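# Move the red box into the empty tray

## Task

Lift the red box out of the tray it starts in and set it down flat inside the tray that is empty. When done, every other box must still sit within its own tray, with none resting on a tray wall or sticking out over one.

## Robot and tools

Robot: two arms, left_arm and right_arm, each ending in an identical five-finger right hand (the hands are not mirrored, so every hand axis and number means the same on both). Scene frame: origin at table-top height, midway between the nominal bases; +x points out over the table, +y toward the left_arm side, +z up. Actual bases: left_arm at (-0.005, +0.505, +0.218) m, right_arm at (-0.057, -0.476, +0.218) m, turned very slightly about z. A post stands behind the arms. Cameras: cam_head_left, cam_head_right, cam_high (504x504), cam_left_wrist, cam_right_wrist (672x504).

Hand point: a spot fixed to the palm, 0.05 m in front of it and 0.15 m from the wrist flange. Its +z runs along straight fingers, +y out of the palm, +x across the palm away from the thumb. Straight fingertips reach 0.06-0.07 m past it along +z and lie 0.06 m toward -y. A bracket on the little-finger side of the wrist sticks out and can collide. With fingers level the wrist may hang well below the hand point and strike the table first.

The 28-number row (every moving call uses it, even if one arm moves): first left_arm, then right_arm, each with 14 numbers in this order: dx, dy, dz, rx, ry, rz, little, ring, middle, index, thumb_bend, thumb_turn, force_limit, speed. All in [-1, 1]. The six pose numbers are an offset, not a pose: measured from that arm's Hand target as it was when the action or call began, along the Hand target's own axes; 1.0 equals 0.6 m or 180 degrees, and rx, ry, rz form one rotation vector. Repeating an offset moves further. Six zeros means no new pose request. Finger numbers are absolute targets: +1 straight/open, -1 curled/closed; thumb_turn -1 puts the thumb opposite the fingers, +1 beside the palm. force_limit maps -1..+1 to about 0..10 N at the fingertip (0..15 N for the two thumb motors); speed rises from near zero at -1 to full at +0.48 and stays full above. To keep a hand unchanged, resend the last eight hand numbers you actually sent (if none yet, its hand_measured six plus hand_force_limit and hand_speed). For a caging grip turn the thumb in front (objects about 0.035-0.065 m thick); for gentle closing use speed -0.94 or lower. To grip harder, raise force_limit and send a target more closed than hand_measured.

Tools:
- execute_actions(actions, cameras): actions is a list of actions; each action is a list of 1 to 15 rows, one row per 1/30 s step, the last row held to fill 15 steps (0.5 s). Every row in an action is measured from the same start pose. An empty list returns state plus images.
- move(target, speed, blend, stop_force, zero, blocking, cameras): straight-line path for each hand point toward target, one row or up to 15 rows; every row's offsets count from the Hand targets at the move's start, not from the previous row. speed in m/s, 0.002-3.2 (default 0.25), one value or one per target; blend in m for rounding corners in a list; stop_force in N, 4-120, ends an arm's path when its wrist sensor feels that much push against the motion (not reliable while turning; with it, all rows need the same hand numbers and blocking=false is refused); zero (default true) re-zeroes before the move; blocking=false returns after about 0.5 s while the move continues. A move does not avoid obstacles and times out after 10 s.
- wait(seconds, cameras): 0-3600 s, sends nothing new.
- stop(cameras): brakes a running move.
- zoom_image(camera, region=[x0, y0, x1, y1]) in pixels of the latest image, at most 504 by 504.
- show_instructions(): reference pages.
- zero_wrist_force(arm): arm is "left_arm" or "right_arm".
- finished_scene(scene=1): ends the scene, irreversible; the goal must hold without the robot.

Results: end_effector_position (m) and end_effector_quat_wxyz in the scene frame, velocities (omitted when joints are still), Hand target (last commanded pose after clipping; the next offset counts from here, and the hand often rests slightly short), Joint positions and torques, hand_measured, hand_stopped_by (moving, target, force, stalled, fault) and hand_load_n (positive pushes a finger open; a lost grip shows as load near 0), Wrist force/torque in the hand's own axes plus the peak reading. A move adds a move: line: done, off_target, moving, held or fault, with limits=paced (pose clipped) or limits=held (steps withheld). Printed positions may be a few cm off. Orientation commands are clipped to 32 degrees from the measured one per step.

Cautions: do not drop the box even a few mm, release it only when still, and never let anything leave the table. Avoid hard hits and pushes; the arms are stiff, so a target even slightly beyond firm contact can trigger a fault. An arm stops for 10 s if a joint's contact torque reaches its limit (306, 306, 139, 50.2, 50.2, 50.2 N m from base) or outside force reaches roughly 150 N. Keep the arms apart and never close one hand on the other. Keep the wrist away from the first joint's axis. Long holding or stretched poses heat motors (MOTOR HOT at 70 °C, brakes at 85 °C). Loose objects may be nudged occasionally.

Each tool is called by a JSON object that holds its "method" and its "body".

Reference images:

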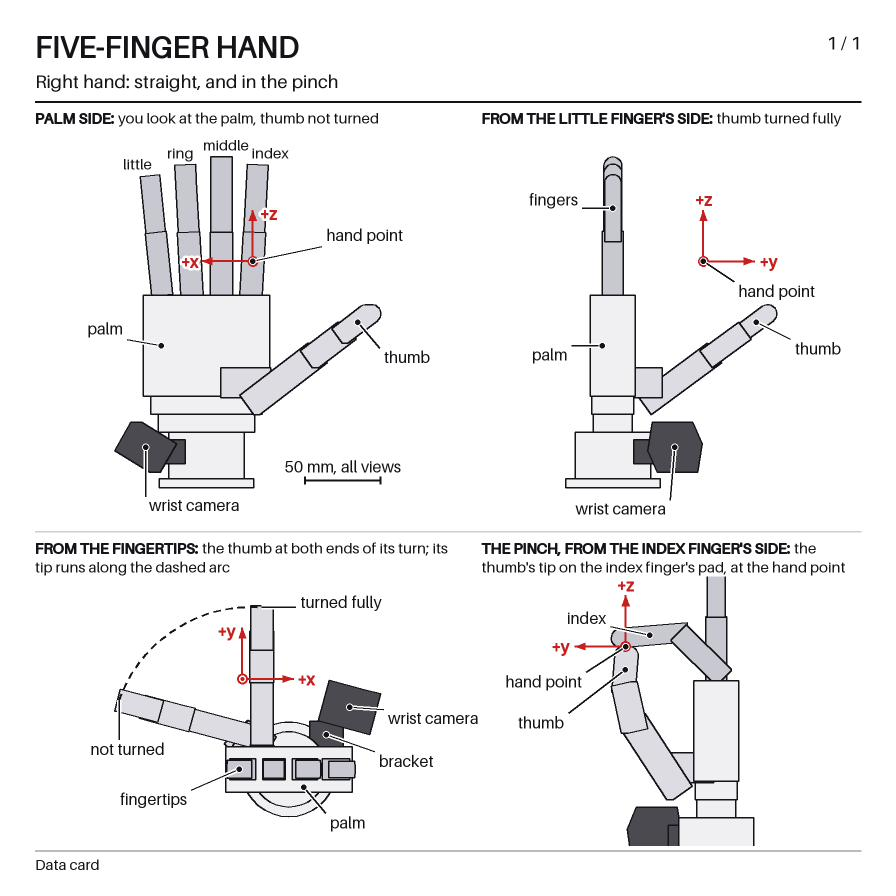

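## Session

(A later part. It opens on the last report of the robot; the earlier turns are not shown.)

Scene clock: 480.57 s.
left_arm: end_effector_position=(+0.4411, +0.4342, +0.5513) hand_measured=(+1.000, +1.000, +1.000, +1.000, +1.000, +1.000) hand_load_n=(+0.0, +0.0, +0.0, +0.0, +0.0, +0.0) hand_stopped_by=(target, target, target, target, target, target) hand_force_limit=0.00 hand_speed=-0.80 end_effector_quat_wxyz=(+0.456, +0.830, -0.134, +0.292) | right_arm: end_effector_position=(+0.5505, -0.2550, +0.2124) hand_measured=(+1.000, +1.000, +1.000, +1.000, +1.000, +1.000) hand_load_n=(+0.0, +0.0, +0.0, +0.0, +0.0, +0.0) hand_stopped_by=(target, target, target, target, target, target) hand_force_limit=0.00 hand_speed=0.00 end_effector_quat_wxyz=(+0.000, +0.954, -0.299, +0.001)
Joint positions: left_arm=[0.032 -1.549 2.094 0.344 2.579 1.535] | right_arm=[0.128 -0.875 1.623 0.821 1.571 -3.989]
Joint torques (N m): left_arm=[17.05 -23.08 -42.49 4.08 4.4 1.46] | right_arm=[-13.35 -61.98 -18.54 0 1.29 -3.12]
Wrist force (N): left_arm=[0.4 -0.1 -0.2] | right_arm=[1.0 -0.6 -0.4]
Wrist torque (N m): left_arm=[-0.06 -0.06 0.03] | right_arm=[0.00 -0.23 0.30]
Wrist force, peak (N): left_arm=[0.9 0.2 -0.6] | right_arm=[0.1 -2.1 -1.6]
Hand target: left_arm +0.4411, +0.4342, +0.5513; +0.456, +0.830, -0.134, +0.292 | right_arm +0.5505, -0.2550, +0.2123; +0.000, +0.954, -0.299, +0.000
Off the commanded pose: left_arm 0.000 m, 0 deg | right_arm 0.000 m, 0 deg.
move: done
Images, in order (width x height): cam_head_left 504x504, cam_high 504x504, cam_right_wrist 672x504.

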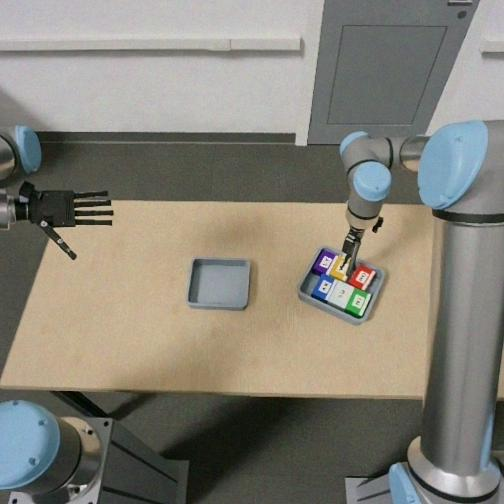

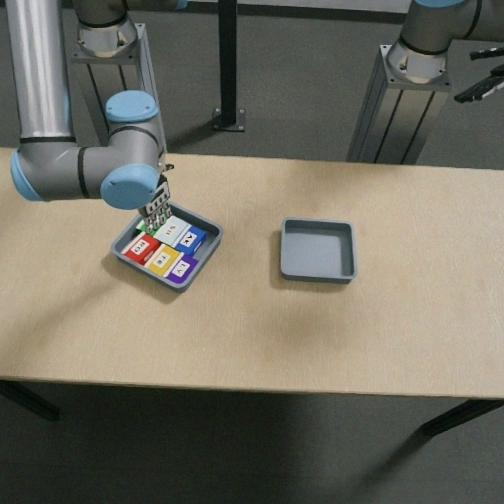

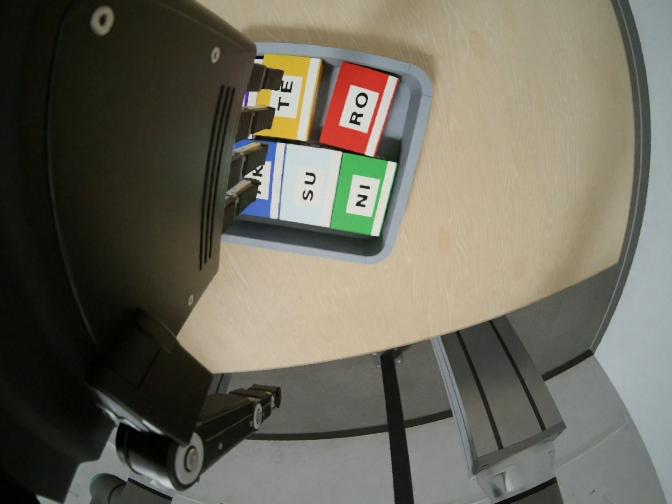

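{"method": "move", "body": {"target": [0,0,0,0,0,0,1,1,1,1,1,1,0,-0.8,0.0998,-0.0493,0.1207,0.2999,-0.0126,-0.0247,-1,-1,0.08,0.08,1,-1,0,0], "speed": 0.15, "cameras": ["cam_high", "cam_head_left", "cam_right_wrist"]}}

{"method": "zoom_image", "body": {"camera": "cam_high", "region": [70, 190, 200, 300]}}

{"method": "zoom_image", "body": {"camera": "cam_head_left", "region": [290, 210, 430, 350]}}

Scene clock: 640.97 s.
left_arm: end_effector_position=(+0.4411, +0.4342, +0.5513) hand_measured=(+1.000, +1.000, +1.000, +1.000, +1.000, +1.000) hand_load_n=(+0.0, +0.0, +0.0, +0.0, +0.0, +0.0) hand_stopped_by=(target, target, target, target, target, target) hand_force_limit=0.00 hand_speed=-0.80 end_effector_quat_wxyz=(+0.456, +0.830, -0.134, +0.292) | right_arm: end_effector_position=(+0.6165, -0.2649, +0.1398) hand_measured=(-1.000, -1.000, +0.080, +0.080, +1.000, -1.000) hand_load_n=(+0.0, +0.0, +0.0, +0.0, +0.0, +0.0) hand_stopped_by=(target, target, target, target, target, target) hand_force_limit=0.00 hand_speed=0.00 end_effector_quat_wxyz=(-0.439, +0.861, -0.230, +0.118)
Joint positions: left_arm=[0.032 -1.549 2.094 0.344 2.579 1.535] | right_arm=[-0.212 -0.883 1.885 0.183 0.687 -4.229]
Joint torques (N m): left_arm=[17.83 -23.13 -42.6 4.13 4.39 1.31] | right_arm=[13.19 -85.67 -28.78 4.96 -2.35 2.25]
Wrist force (N): left_arm=[0.3 0.0 -0.4] | right_arm=[1.3 -0.2 -0.8]
Wrist torque (N m): left_arm=[-0.04 -0.04 0.03] | right_arm=[-0.06 -0.33 0.13]
Wrist force, peak (N): left_arm=[0.2 -0.3 -1.1] | right_arm=[1.3 -1.3 -1.0]
Hand target: left_arm +0.4411, +0.4342, +0.5513; +0.456, +0.830, -0.134, +0.292 | right_arm +0.6166, -0.2648, +0.1399; -0.439, +0.861, -0.230, +0.118
Off the commanded pose: left_arm 0.000 m, 0 deg | right_arm 0.000 m, 0 deg.
move: done
Images, in order (width x height): cam_head_left 504x504, cam_high 504x504, cam_right_wrist 672x504.

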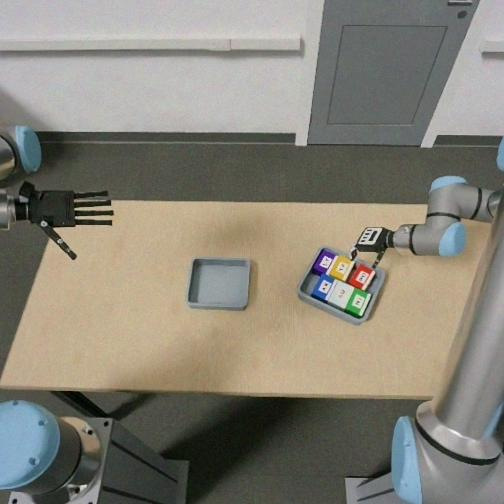

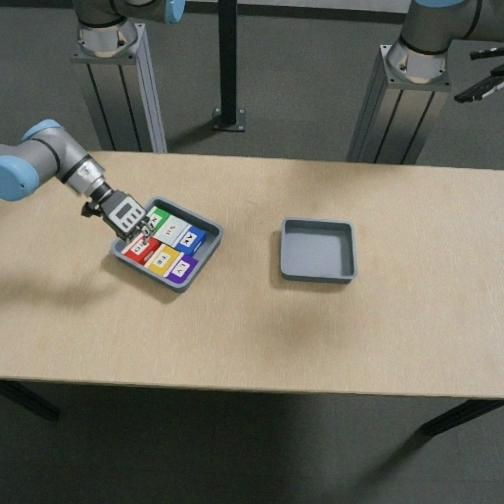

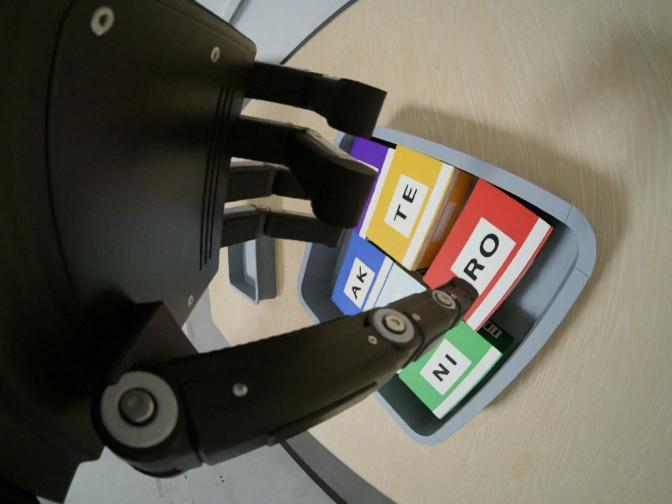

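Scaled by 3.877 from the camera's image (finer frame: 720x720).

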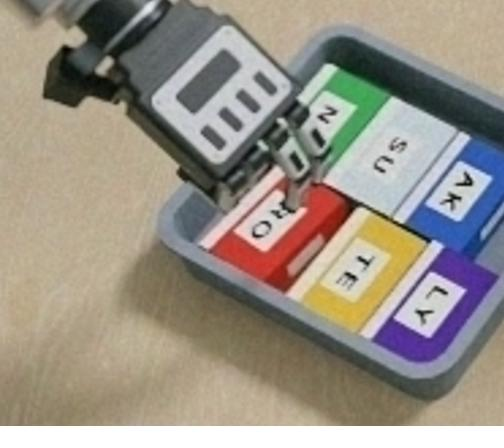

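Scaled by 3.600 from the camera's image (finer frame: 720x720).

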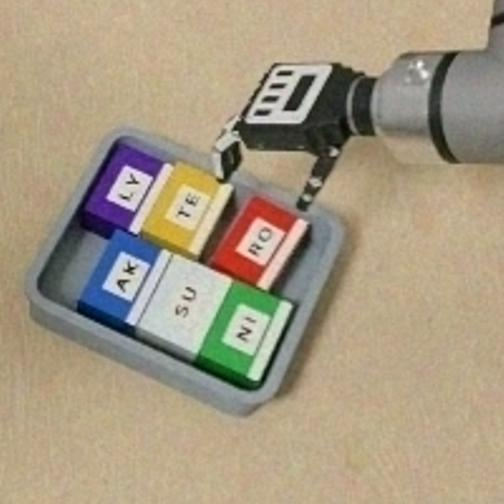

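{"method": "move", "body": {"target": [0,0,0,0,0,0,1,1,1,1,1,1,0,-0.8,0,0.0876,0.0637,0,0,0,-1,-1,0.08,0.08,1,-1,0,0], "speed": 0.08, "cameras": ["cam_high", "cam_head_left", "cam_right_wrist"]}}

{"method": "zoom_image", "body": {"camera": "cam_high", "region": [100, 210, 180, 290]}}

{"method": "zoom_image", "body": {"camera": "cam_head_left", "region": [310, 230, 400, 320]}}

{"method": "zoom_image", "body": {"camera": "cam_right_wrist", "region": [320, 100, 640, 340]}}

Scene clock: 654.23 s.
left_arm: end_effector_position=(+0.4411, +0.4342, +0.5513) hand_measured=(+1.000, +1.000, +1.000, +1.000, +1.000, +1.000) hand_load_n=(+0.0, +0.0, +0.0, +0.0, +0.0, -0.5) hand_stopped_by=(target, target, target, target, target, target) hand_force_limit=0.00 hand_speed=-0.80 end_effector_quat_wxyz=(+0.456, +0.830, -0.134, +0.292) | right_arm: end_effector_position=(+0.6168, -0.2648, +0.0748) hand_measured=(-1.000, -1.000, +0.080, +0.080, +1.000, -1.000) hand_load_n=(+0.0, +0.0, +0.0, +0.0, +0.0, +0.0) hand_stopped_by=(target, target, target, target, target, target) hand_force_limit=0.00 hand_speed=0.00 end_effector_quat_wxyz=(-0.439, +0.861, -0.230, +0.118) end_effector_velocity=(+0.000, +0.000, +0.005) end_effector_angular_velocity=(+0.002, +0.001, +0.000)
Joint positions: left_arm=[0.032 -1.549 2.094 0.344 2.579 1.535] | right_arm=[-0.212 -0.787 1.877 0.094 0.687 -4.229]
Joint velocities: left_arm=[within noise] | right_arm=[0 -0.006 0 0.008 -0.001 0.001]
Joint torques (N m): left_arm=[16.42 -21.63 -42.79 4.04 4.48 1.34] | right_arm=[16.84 -86.65 -16.56 5.84 -0.51 2.17]
Wrist force (N): left_arm=[0.2 0.0 -0.7] | right_arm=[1.4 -0.7 -1.0]
Wrist torque (N m): left_arm=[-0.02 -0.01 0.02] | right_arm=[-0.14 -0.33 0.08]
Wrist force, peak (N): left_arm=[-0.1 -0.1 -1.2] | right_arm=[1.6 -1.1 -1.3]
Hand target: left_arm +0.4411, +0.4342, +0.5513; +0.456, +0.830, -0.134, +0.292 | right_arm +0.6167, -0.2648, +0.0749; -0.439, +0.861, -0.230, +0.118
Off the commanded pose: left_arm 0.000 m, 0 deg | right_arm 0.000 m, 0 deg.
move: done
Images, in order (width x height): cam_head_left 504x504, cam_high 504x504, cam_right_wrist 672x504.

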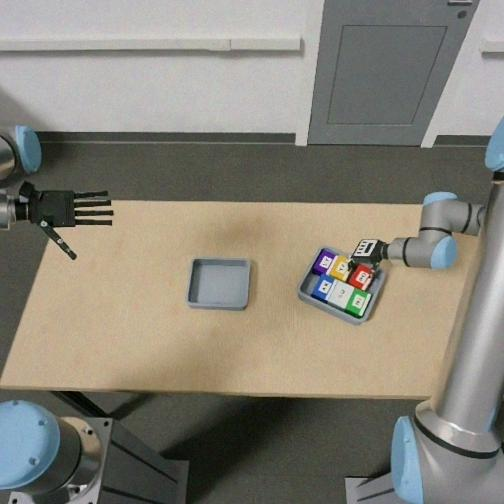

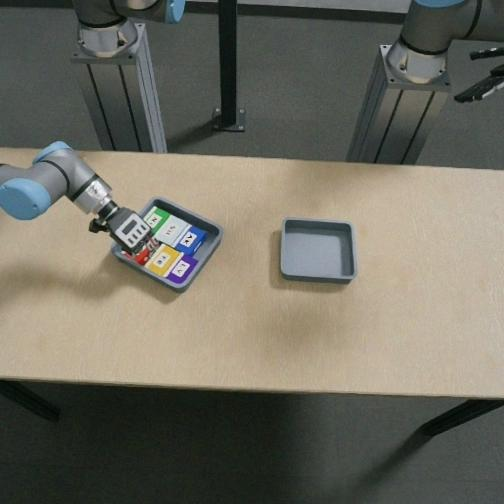

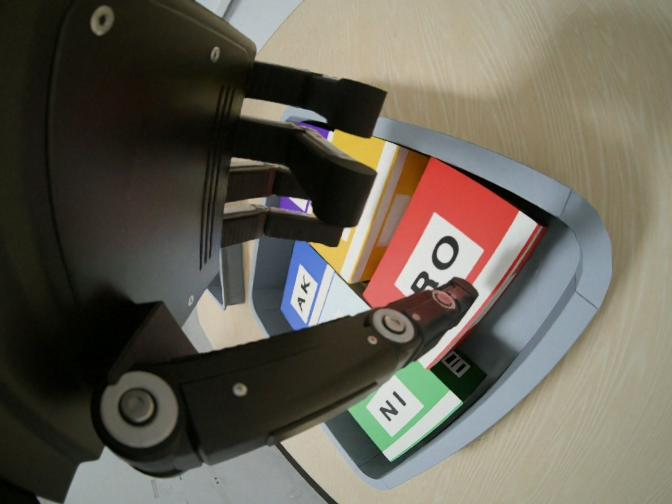

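Scaled by 6.300 from the camera's image (finer frame: 720x720).

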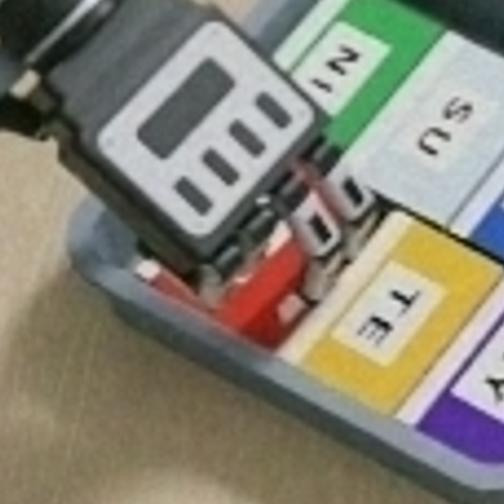

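Scaled by 5.600 from the camera's image (finer frame: 720x720).

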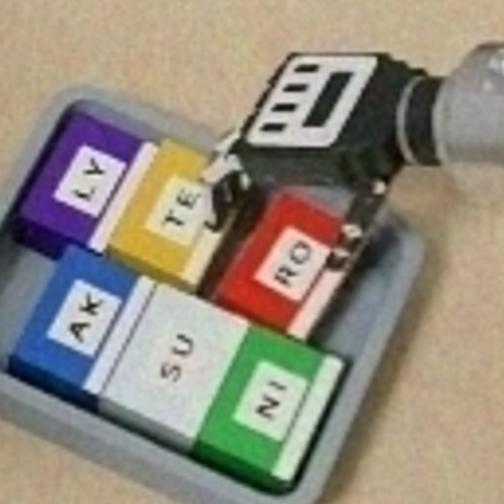

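Scaled by 1.575 from the camera's image (finer frame: 960x720).

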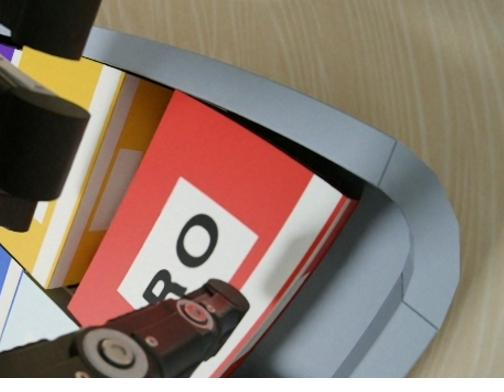

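{"method": "move", "body": {"target": [0,0,0,0,0,0,1,1,1,1,1,1,0,-0.8,0,0.0078,-0.0108,0,0,0,-1,-1,0.08,0.08,1,-1,0,0], "speed": 0.05}}

{"method": "move", "body": {"target": [0,0,0,0,0,0,1,1,1,1,1,1,0,-0.8,0,0.0243,0.0176,0,0,0,-1,-1,0.08,0.08,1,-1,0,0], "speed": 0.01, "stop_force": 4, "cameras": ["cam_high", "cam_head_left", "cam_right_wrist"]}}

{"method": "zoom_image", "body": {"camera": "cam_high", "region": [100, 210, 180, 290]}}

{"method": "zoom_image", "body": {"camera": "cam_head_left", "region": [310, 230, 400, 320]}}

{"method": "zoom_image", "body": {"camera": "cam_right_wrist", "region": [320, 100, 640, 340]}}

Scene clock: 676.33 s.
left_arm: end_effector_position=(+0.4411, +0.4342, +0.5513) hand_measured=(+1.000, +1.000, +1.000, +1.000, +1.000, +1.000) hand_load_n=(+0.0, +0.0, +0.0, +0.0, +0.0, +0.0) hand_stopped_by=(target, target, target, target, target, target) hand_force_limit=0.00 hand_speed=-0.80 end_effector_quat_wxyz=(+0.456, +0.830, -0.134, +0.292) | right_arm: end_effector_position=(+0.6126, -0.2717, +0.0750) hand_measured=(-1.000, -1.000, +0.080, +0.080, +1.000, -1.000) hand_load_n=(+0.0, +0.0, +0.0, +0.0, +0.0, +0.0) hand_stopped_by=(target, target, target, target, target, target) hand_force_limit=0.00 hand_speed=0.00 end_effector_quat_wxyz=(-0.439, +0.861, -0.230, +0.118)
Joint positions: left_arm=[0.032 -1.549 2.094 0.344 2.579 1.535] | right_arm=[-0.225 -0.788 1.885 0.102 0.682 -4.248]
Joint torques (N m): left_arm=[16.08 -22.54 -42.77 4.26 4.21 1.22] | right_arm=[15.46 -77.77 -25.05 -0.53 0.41 2.24]
Wrist force (N): left_arm=[0.6 0.1 -0.6] | right_arm=[1.0 -0.6 -0.5]
Wrist torque (N m): left_arm=[-0.02 -0.07 0.05] | right_arm=[-0.14 -0.29 -0.04]
Wrist force, peak (N): left_arm=[0.9 -0.2 -0.8] | right_arm=[1.3 0.0 -1.3]
Hand target: left_arm +0.4411, +0.4342, +0.5513; +0.456, +0.830, -0.134, +0.292 | right_arm +0.6127, -0.2717, +0.0750; -0.439, +0.861, -0.230, +0.118
Off the commanded pose: left_arm 0.000 m, 0 deg | right_arm 0.000 m, 0 deg.
move: done

Scene clock: 678.93 s.
left_arm: end_effector_position=(+0.4411, +0.4342, +0.5513) hand_measured=(+1.000, +1.000, +1.000, +1.000, +1.000, +1.000) hand_load_n=(+0.0, +0.0, +0.0, +0.0, +0.0, +0.0) hand_stopped_by=(target, target, target, target, target, target) hand_force_limit=0.00 hand_speed=-0.80 end_effector_quat_wxyz=(+0.456, +0.830, -0.134, +0.292) | right_arm: end_effector_position=(+0.6127, -0.2717, +0.0600) hand_measured=(-1.000, -1.000, +0.080, +0.080, +1.000, -1.000) hand_load_n=(+0.0, +0.0, +0.0, +0.0, +0.0, +0.0) hand_stopped_by=(target, target, target, target, target, target) hand_force_limit=0.00 hand_speed=0.00 end_effector_quat_wxyz=(-0.439, +0.861, -0.230, +0.118)
Joint positions: left_arm=[0.032 -1.549 2.094 0.344 2.579 1.535] | right_arm=[-0.225 -0.765 1.881 0.083 0.682 -4.248]
Joint torques (N m): left_arm=[17.21 -22.93 -42.54 3.99 4.3 1] | right_arm=[15.62 -85.69 -5.96 5.76 0.92 0.67]
Wrist force (N): left_arm=[0.4 -0.2 -0.4] | right_arm=[0.8 -3.8 -3.6]
Wrist torque (N m): left_arm=[-0.06 -0.05 0.03] | right_arm=[-0.31 -0.26 -0.05]
Wrist force, peak (N): left_arm=[0.7 -0.5 -0.8] | right_arm=[0.4 -7.1 -6.0]
Hand target: left_arm +0.4411, +0.4342, +0.5513; +0.456, +0.830, -0.134, +0.292 | right_arm +0.6127, -0.2717, +0.0600; -0.439, +0.861, -0.230, +0.118 (not the last commanded pose)
Off the commanded pose: left_arm 0.000 m, 0 deg | right_arm 0.003 m, 0 deg.
move: contact (right_arm)
Images, in order (width x height): cam_head_left 504x504, cam_high 504x504, cam_right_wrist 672x504.

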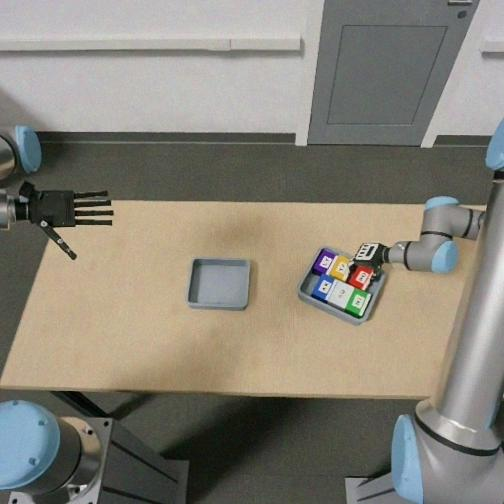

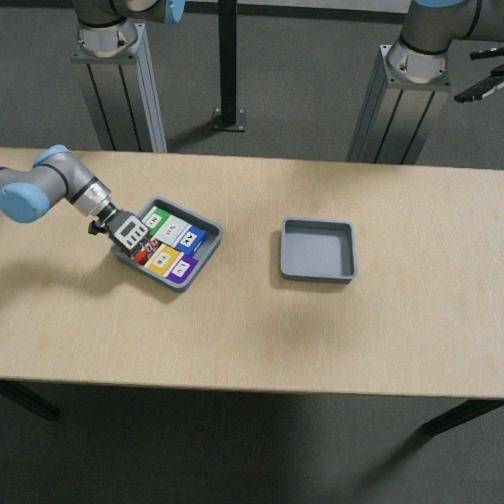

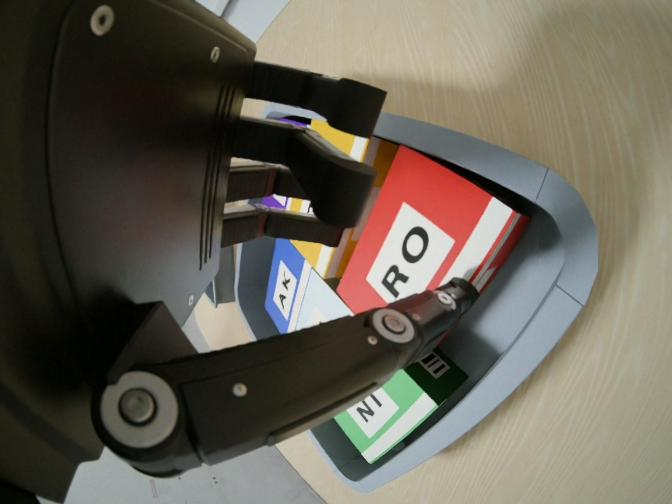

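Scaled by 6.300 from the camera's image (finer frame: 720x720).

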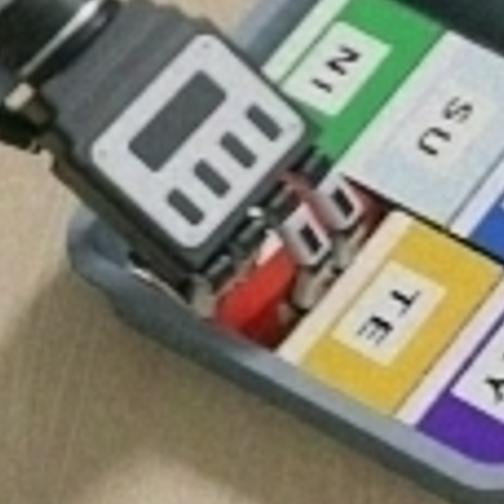

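Scaled by 5.600 from the camera's image (finer frame: 720x720).

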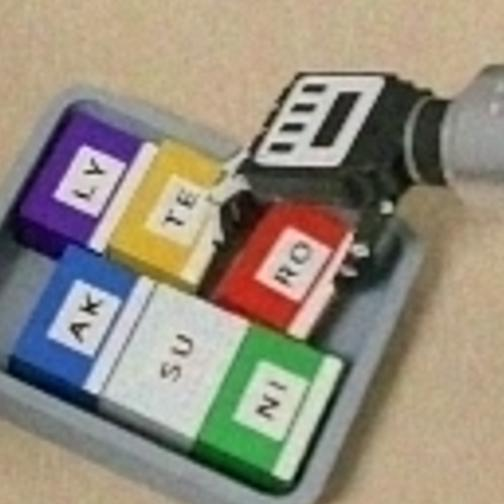

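Scaled by 1.575 from the camera's image (finer frame: 960x720).

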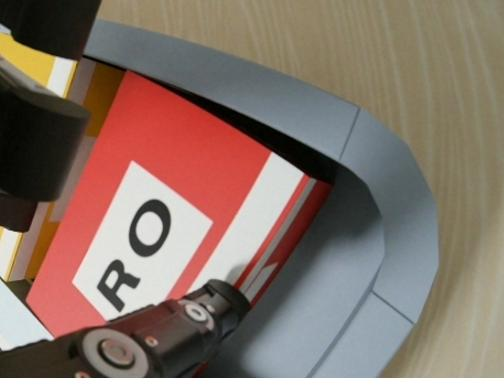

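{"method": "move", "body": {"target": [[0,0,0,0,0,0,1,1,1,1,1,1,0,-0.8,0,-0.0108,-0.0078,0,0,0,-1,-1,0.08,0.08,1,-1,0,0],[0,0,0,0,0,0,1,1,1,1,1,1,0,-0.8,0,-0.0040,-0.0172,0,0,0,-1,-1,0.08,0.08,1,-1,0,0]], "speed": 0.04}}

{"method": "move", "body": {"target": [0,0,0,0,0,0,1,1,1,1,1,1,0,-0.8,0,0.0202,0.0147,0,0,0,-1,-1,0.08,0.08,1,-1,0,0], "speed": 0.01, "stop_force": 4, "cameras": ["cam_high", "cam_head_left", "cam_right_wrist"]}}

{"method": "zoom_image", "body": {"camera": "cam_high", "region": [100, 210, 180, 290]}}

{"method": "zoom_image", "body": {"camera": "cam_head_left", "region": [310, 230, 400, 320]}}

{"method": "zoom_image", "body": {"camera": "cam_right_wrist", "region": [320, 100, 640, 340]}}

Scene clock: 695.27 s.
left_arm: end_effector_position=(+0.4411, +0.4342, +0.5513) hand_measured=(+1.000, +1.000, +1.000, +1.000, +1.000, +1.000) hand_load_n=(+0.0, +0.0, +0.0, +0.0, +0.0, -0.5) hand_stopped_by=(target, target, target, target, target, target) hand_force_limit=0.00 hand_speed=-0.80 end_effector_quat_wxyz=(+0.456, +0.830, -0.134, +0.292) | right_arm: end_effector_position=(+0.6090, -0.2778, +0.0680) hand_measured=(-1.000, -1.000, +0.080, +0.080, +1.000, -1.000) hand_load_n=(+0.0, +0.0, +0.0, +0.0, +0.0, +0.0) hand_stopped_by=(target, target, target, target, target, target) hand_force_limit=0.00 hand_speed=0.00 end_effector_quat_wxyz=(-0.439, +0.861, -0.230, +0.118)
Joint positions: left_arm=[0.032 -1.549 2.094 0.344 2.579 1.535] | right_arm=[-0.237 -0.777 1.89 0.1 0.677 -4.265]
Joint torques (N m): left_arm=[17.25 -21.6 -42.67 4.05 4.24 0.92] | right_arm=[16.19 -66.39 -25.42 -0.54 -0.47 2.05]
Wrist force (N): left_arm=[0.3 0.0 -0.2] | right_arm=[1.2 -0.3 -0.6]
Wrist torque (N m): left_arm=[-0.06 -0.04 0.03] | right_arm=[-0.09 -0.31 0.02]
Wrist force, peak (N): left_arm=[1.2 -0.1 -0.2] | right_arm=[0.8 -4.2 -3.9]
Hand target: left_arm +0.4411, +0.4342, +0.5513; +0.456, +0.830, -0.134, +0.292 | right_arm +0.6092, -0.2778, +0.0680; -0.439, +0.861, -0.230, +0.118
Off the commanded pose: left_arm 0.000 m, 0 deg | right_arm 0.000 m, 0 deg.
move: done

Scene clock: 697.77 s.
left_arm: end_effector_position=(+0.4411, +0.4342, +0.5513) hand_measured=(+1.000, +1.000, +1.000, +1.000, +1.000, +1.000) hand_load_n=(+0.0, +0.0, +0.0, +0.0, +0.0, +0.0) hand_stopped_by=(target, target, target, target, target, target) hand_force_limit=0.00 hand_speed=-0.80 end_effector_quat_wxyz=(+0.456, +0.830, -0.134, +0.292) | right_arm: end_effector_position=(+0.6092, -0.2777, +0.0530) hand_measured=(-1.000, -1.000, +0.080, +0.080, +1.000, -1.000) hand_load_n=(+0.0, +0.0, +0.0, +0.0, +0.0, +0.0) hand_stopped_by=(target, target, target, target, target, target) hand_force_limit=0.00 hand_speed=0.00 end_effector_quat_wxyz=(-0.439, +0.861, -0.230, +0.118)
Joint positions: left_arm=[0.032 -1.549 2.094 0.344 2.579 1.535] | right_arm=[-0.237 -0.754 1.886 0.081 0.678 -4.265]
Joint torques (N m): left_arm=[17.51 -22.44 -42.73 4.09 4.2 0.9] | right_arm=[17.07 -85.86 -16.11 6.37 1.13 2.18]
Wrist force (N): left_arm=[0.2 -0.1 -0.6] | right_arm=[0.8 -0.6 -0.7]
Wrist torque (N m): left_arm=[-0.06 -0.02 0.02] | right_arm=[-0.12 -0.26 -0.03]
Wrist force, peak (N): left_arm=[0.9 -0.7 -0.3] | right_arm=[1.6 0.0 -0.8]
Hand target: left_arm +0.4411, +0.4342, +0.5513; +0.456, +0.830, -0.134, +0.292 | right_arm +0.6092, -0.2777, +0.0530; -0.439, +0.861, -0.230, +0.118
Off the commanded pose: left_arm 0.000 m, 0 deg | right_arm 0.000 m, 0 deg.
move: done
Images, in order (width x height): cam_head_left 504x504, cam_high 504x504, cam_right_wrist 672x504.

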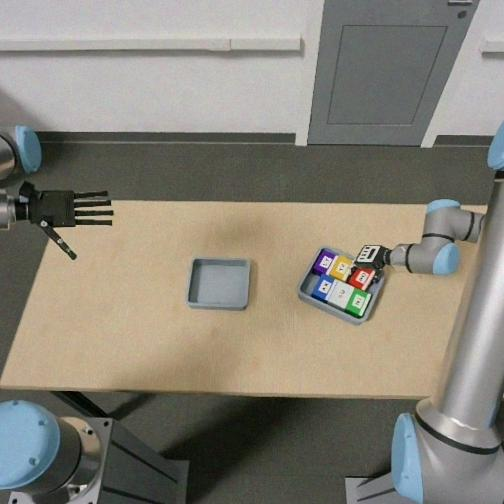

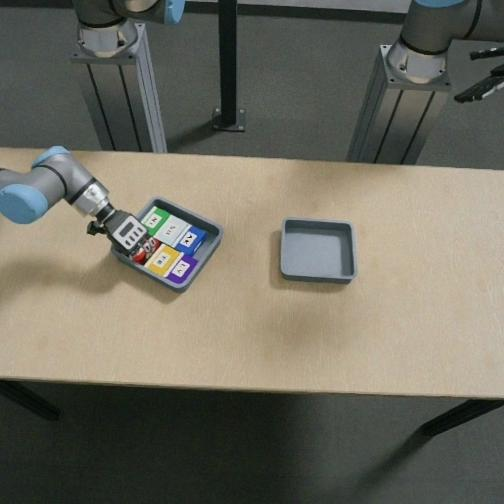

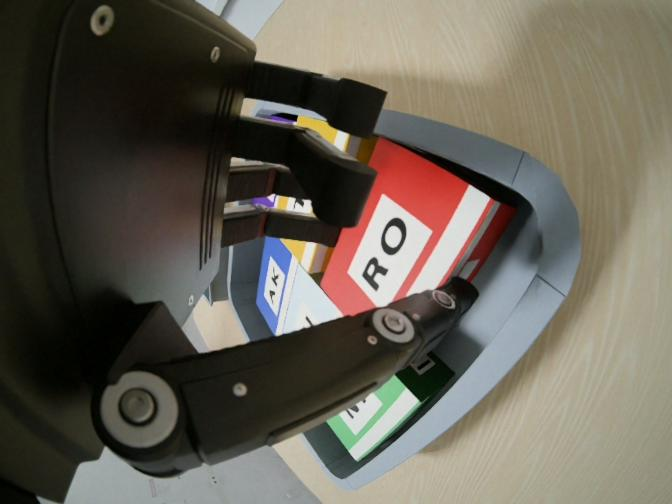

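Scaled by 6.300 from the camera's image (finer frame: 720x720).

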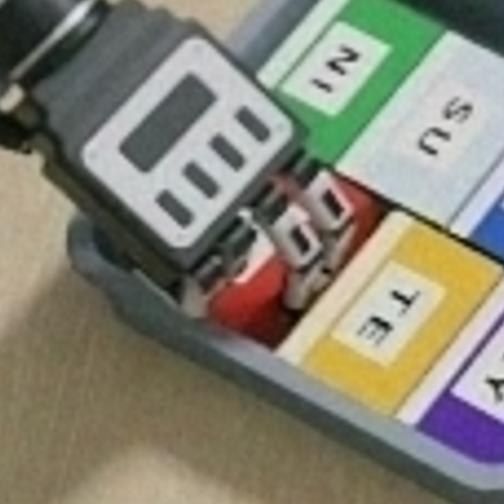

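Scaled by 5.600 from the camera's image (finer frame: 720x720).

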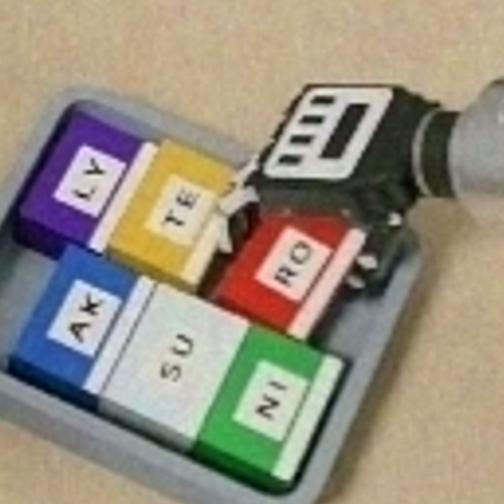

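Scaled by 1.575 from the camera's image (finer frame: 960x720).

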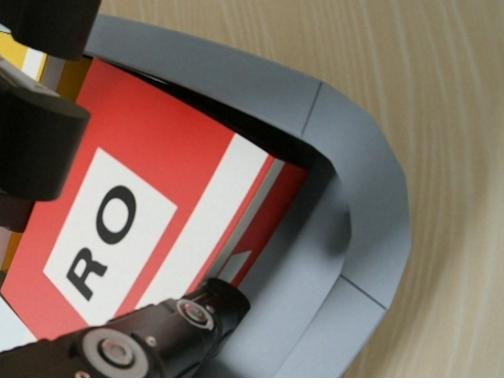

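{"method": "move", "body": {"target": [0,0,0,0,0,0,1,1,1,1,1,1,0,-0.8,0,0.0135,0.0098,0,0,0,-1,-1,0.08,0.08,1,-1,0,0], "speed": 0.01, "stop_force": 4, "cameras": ["cam_high", "cam_head_left", "cam_right_wrist"]}}

{"method": "zoom_image", "body": {"camera": "cam_high", "region": [100, 210, 180, 290]}}

{"method": "zoom_image", "body": {"camera": "cam_head_left", "region": [310, 230, 400, 320]}}

{"method": "zoom_image", "body": {"camera": "cam_right_wrist", "region": [240, 80, 560, 320]}}

Scene clock: 707.30 s.
left_arm: end_effector_position=(+0.4411, +0.4342, +0.5513) hand_measured=(+1.000, +1.000, +1.000, +1.000, +1.000, +1.000) hand_load_n=(+0.0, +0.0, +0.0, +0.0, +0.0, +0.0) hand_stopped_by=(target, target, target, target, target, target) hand_force_limit=0.00 hand_speed=-0.80 end_effector_quat_wxyz=(+0.456, +0.830, -0.134, +0.292) | right_arm: end_effector_position=(+0.6092, -0.2777, +0.0430) hand_measured=(-1.000, -1.000, +0.080, +0.080, +1.000, -1.000) hand_load_n=(+0.0, +0.0, +0.0, +0.0, +0.0, +0.0) hand_stopped_by=(target, target, target, target, target, target) hand_force_limit=0.00 hand_speed=0.00 end_effector_quat_wxyz=(-0.439, +0.861, -0.230, +0.118)
Joint positions: left_arm=[0.032 -1.549 2.094 0.344 2.579 1.535] | right_arm=[-0.237 -0.738 1.883 0.068 0.678 -4.265]
Joint torques (N m): left_arm=[17.79 -21.69 -42.89 3.94 4.46 0.74] | right_arm=[17.19 -87.24 -14.97 6.31 0.44 1.76]
Wrist force (N): left_arm=[0.8 0.0 -0.4] | right_arm=[1.0 0.1 -0.1]
Wrist torque (N m): left_arm=[-0.04 -0.12 0.05] | right_arm=[-0.06 -0.30 0.00]
Wrist force, peak (N): left_arm=[0.9 -0.5 -0.5] | right_arm=[1.7 0.0 -1.0]
Hand target: left_arm +0.4411, +0.4342, +0.5513; +0.456, +0.830, -0.134, +0.292 | right_arm +0.6092, -0.2777, +0.0430; -0.439, +0.861, -0.230, +0.118
Off the commanded pose: left_arm 0.000 m, 0 deg | right_arm 0.000 m, 0 deg.
move: done
Images, in order (width x height): cam_head_left 504x504, cam_high 504x504, cam_right_wrist 672x504.

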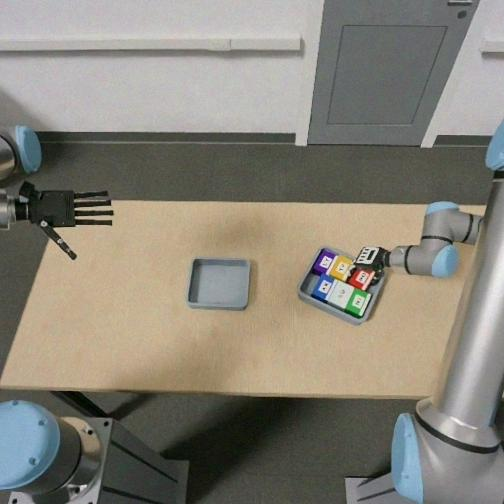

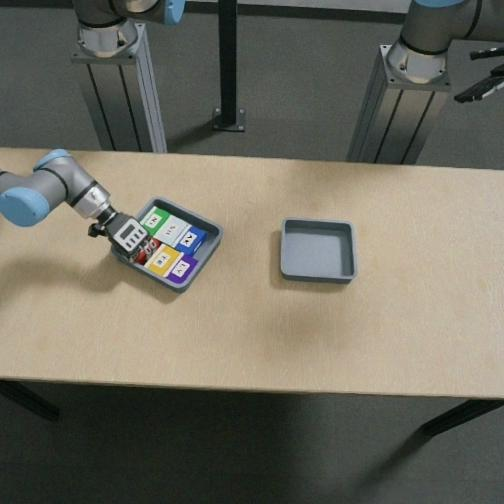

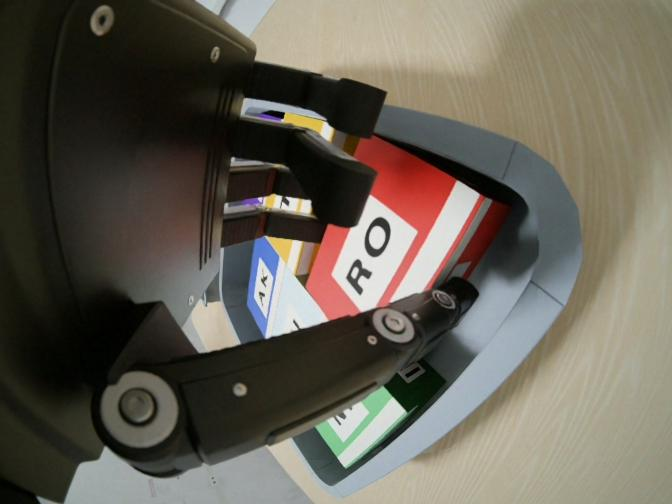

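Scaled by 6.300 from the camera's image (finer frame: 720x720).

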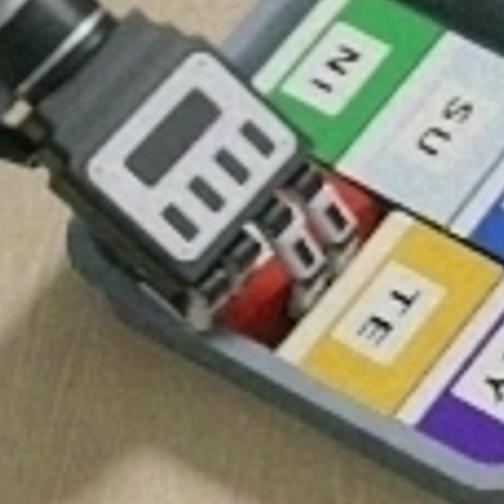

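Scaled by 5.600 from the camera's image (finer frame: 720x720).

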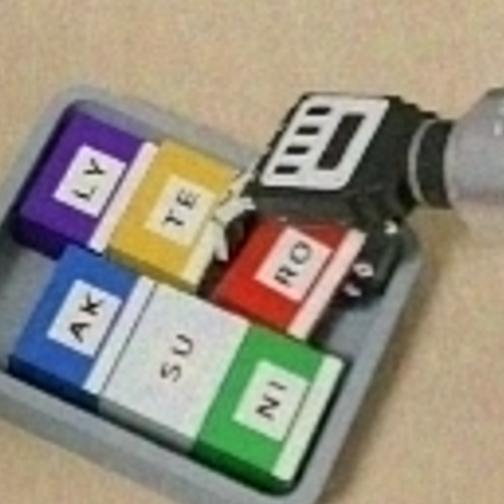

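Scaled by 1.575 from the camera's image (finer frame: 960x720).

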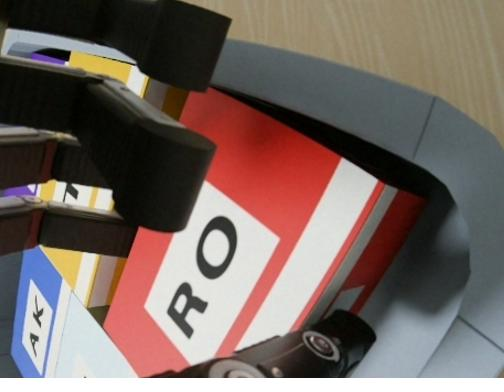

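{"method": "move", "body": {"target": [0,0,0,0,0,0,1,1,1,1,1,1,0,-0.8,0,0.0040,0.0029,0,0,0,-1,-1,0.08,0.08,1,-1,0,0], "speed": 0.01, "stop_force": 4}}

{"method": "move", "body": {"target": [0,0,0,0,0,0,1,1,1,1,1,1,0,-0.8,0,0,0,0,0,0,-1,-1,-0.4,-0.4,1,-1,-0.1,-0.93], "cameras": ["cam_high", "cam_head_left", "cam_right_wrist"]}}

{"method": "zoom_image", "body": {"camera": "cam_head_left", "region": [310, 230, 400, 320]}}

{"method": "zoom_image", "body": {"camera": "cam_right_wrist", "region": [240, 80, 560, 320]}}

Scene clock: 719.73 s.
left_arm: end_effector_position=(+0.4411, +0.4342, +0.5513) hand_measured=(+1.000, +1.000, +1.000, +1.000, +1.000, +1.000) hand_load_n=(+0.0, +0.0, +0.0, +0.0, +0.0, +0.0) hand_stopped_by=(target, target, target, target, target, target) hand_force_limit=0.00 hand_speed=-0.80 end_effector_quat_wxyz=(+0.456, +0.830, -0.134, +0.292) | right_arm: end_effector_position=(+0.6092, -0.2777, +0.0400) hand_measured=(-1.000, -1.000, +0.080, +0.080, +1.000, -1.000) hand_load_n=(+0.0, +0.0, +0.0, +0.0, +0.0, +0.0) hand_stopped_by=(target, target, target, target, target, target) hand_force_limit=0.00 hand_speed=0.00 end_effector_quat_wxyz=(-0.439, +0.861, -0.230, +0.118)
Joint positions: left_arm=[0.032 -1.549 2.094 0.344 2.579 1.535] | right_arm=[-0.237 -0.734 1.882 0.065 0.678 -4.265]
Joint torques (N m): left_arm=[17.14 -22.46 -42.99 4.11 4.16 0.59] | right_arm=[15.99 -74.75 -20.85 3.01 0.27 1.71]
Wrist force (N): left_arm=[0.7 0.3 -0.7] | right_arm=[1.2 -1.5 -1.6]
Wrist torque (N m): left_arm=[0.01 -0.09 0.06] | right_arm=[-0.05 -0.32 0.00]
Wrist force, peak (N): left_arm=[1.1 0.0 -0.5] | right_arm=[1.3 -1.5 -2.1]
Hand target: left_arm +0.4411, +0.4342, +0.5513; +0.456, +0.830, -0.134, +0.292 | right_arm +0.6092, -0.2777, +0.0400; -0.439, +0.861, -0.230, +0.118
Off the commanded pose: left_arm 0.000 m, 0 deg | right_arm 0.000 m, 0 deg.
move: done

Scene clock: 720.57 s.
left_arm: end_effector_position=(+0.4411, +0.4342, +0.5513) hand_measured=(+1.000, +1.000, +1.000, +1.000, +1.000, +1.000) hand_load_n=(+0.0, +0.0, +0.0, +0.0, +0.0, +0.0) hand_stopped_by=(target, target, target, target, target, target) hand_force_limit=0.00 hand_speed=-0.80 end_effector_quat_wxyz=(+0.456, +0.830, -0.134, +0.292) | right_arm: end_effector_position=(+0.6092, -0.2777, +0.0400) hand_measured=(-1.000, -1.000, -0.016, -0.030, +1.000, -1.000) hand_load_n=(+0.0, +0.5, +4.5, +5.0, +0.5, -0.5) hand_stopped_by=(target, target, force, force, target, target) hand_force_limit=-0.10 hand_speed=-0.93 end_effector_quat_wxyz=(-0.439, +0.861, -0.230, +0.118)
Joint positions: left_arm=[0.032 -1.549 2.094 0.344 2.579 1.535] | right_arm=[-0.237 -0.734 1.882 0.065 0.678 -4.265]
Joint torques (N m): left_arm=[16.47 -23.42 -42.12 4.11 4.27 0.7] | right_arm=[15.24 -78.78 -17.54 6.27 0.31 1.42]
Wrist force (N): left_arm=[0.7 -0.1 -0.3] | right_arm=[1.1 0.7 0.4]
Wrist torque (N m): left_arm=[-0.06 -0.09 0.04] | right_arm=[-0.05 -0.32 0.01]
Wrist force, peak (N): left_arm=[1.0 -0.1 -0.5] | right_arm=[1.3 -1.0 -1.4]
Hand target: left_arm +0.4411, +0.4342, +0.5513; +0.456, +0.830, -0.134, +0.292 | right_arm +0.6092, -0.2777, +0.0400; -0.439, +0.861, -0.230, +0.118
Off the commanded pose: left_arm 0.000 m, 0 deg | right_arm 0.000 m, 0 deg.
move: done
Images, in order (width x height): cam_head_left 504x504, cam_high 504x504, cam_right_wrist 672x504.

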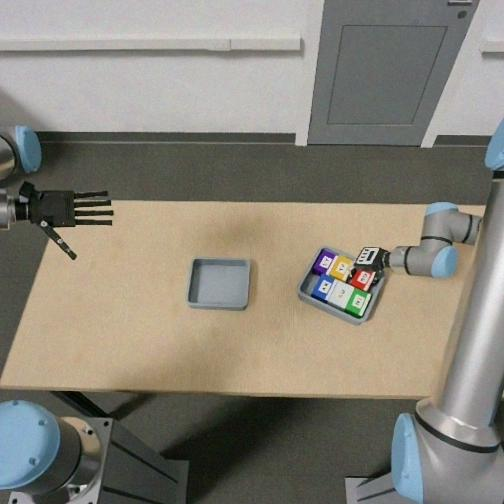

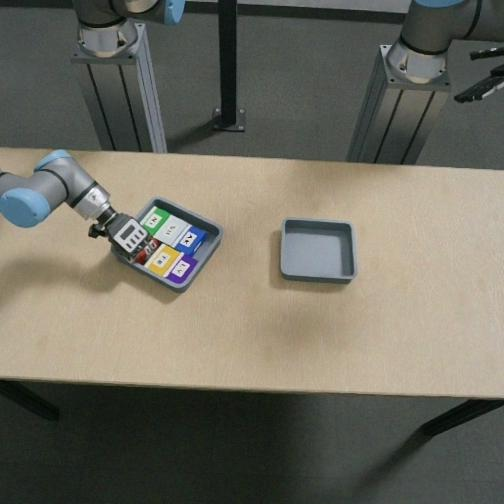

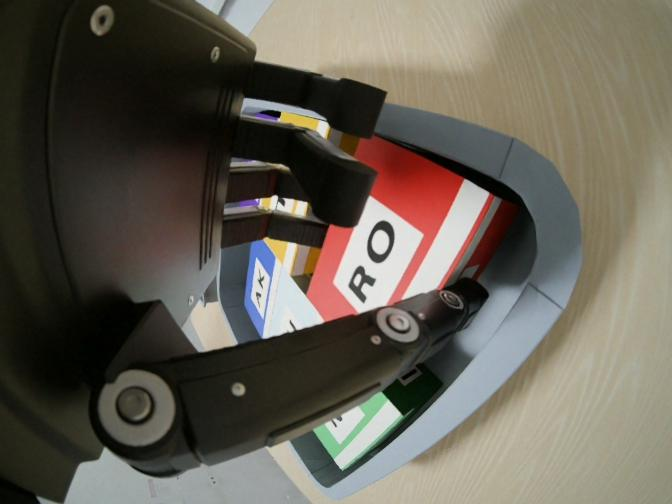

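Scaled by 5.600 from the camera's image (finer frame: 720x720).

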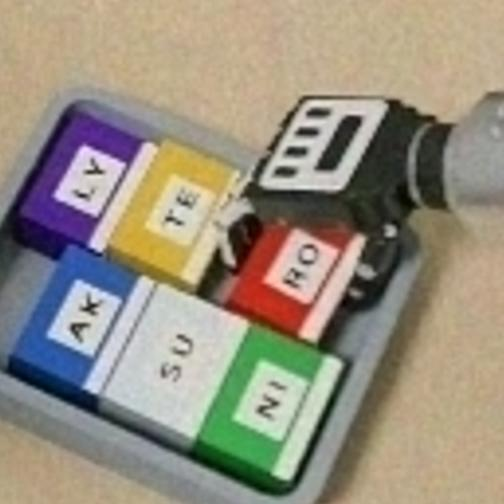

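Scaled by 1.575 from the camera's image (finer frame: 960x720).

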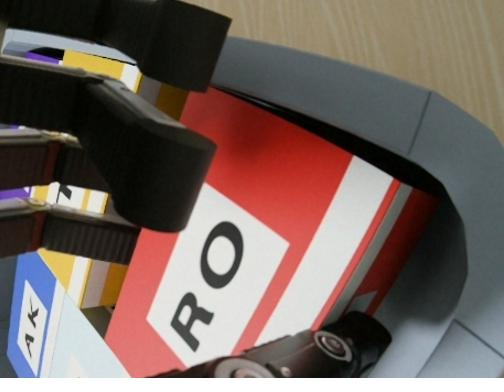

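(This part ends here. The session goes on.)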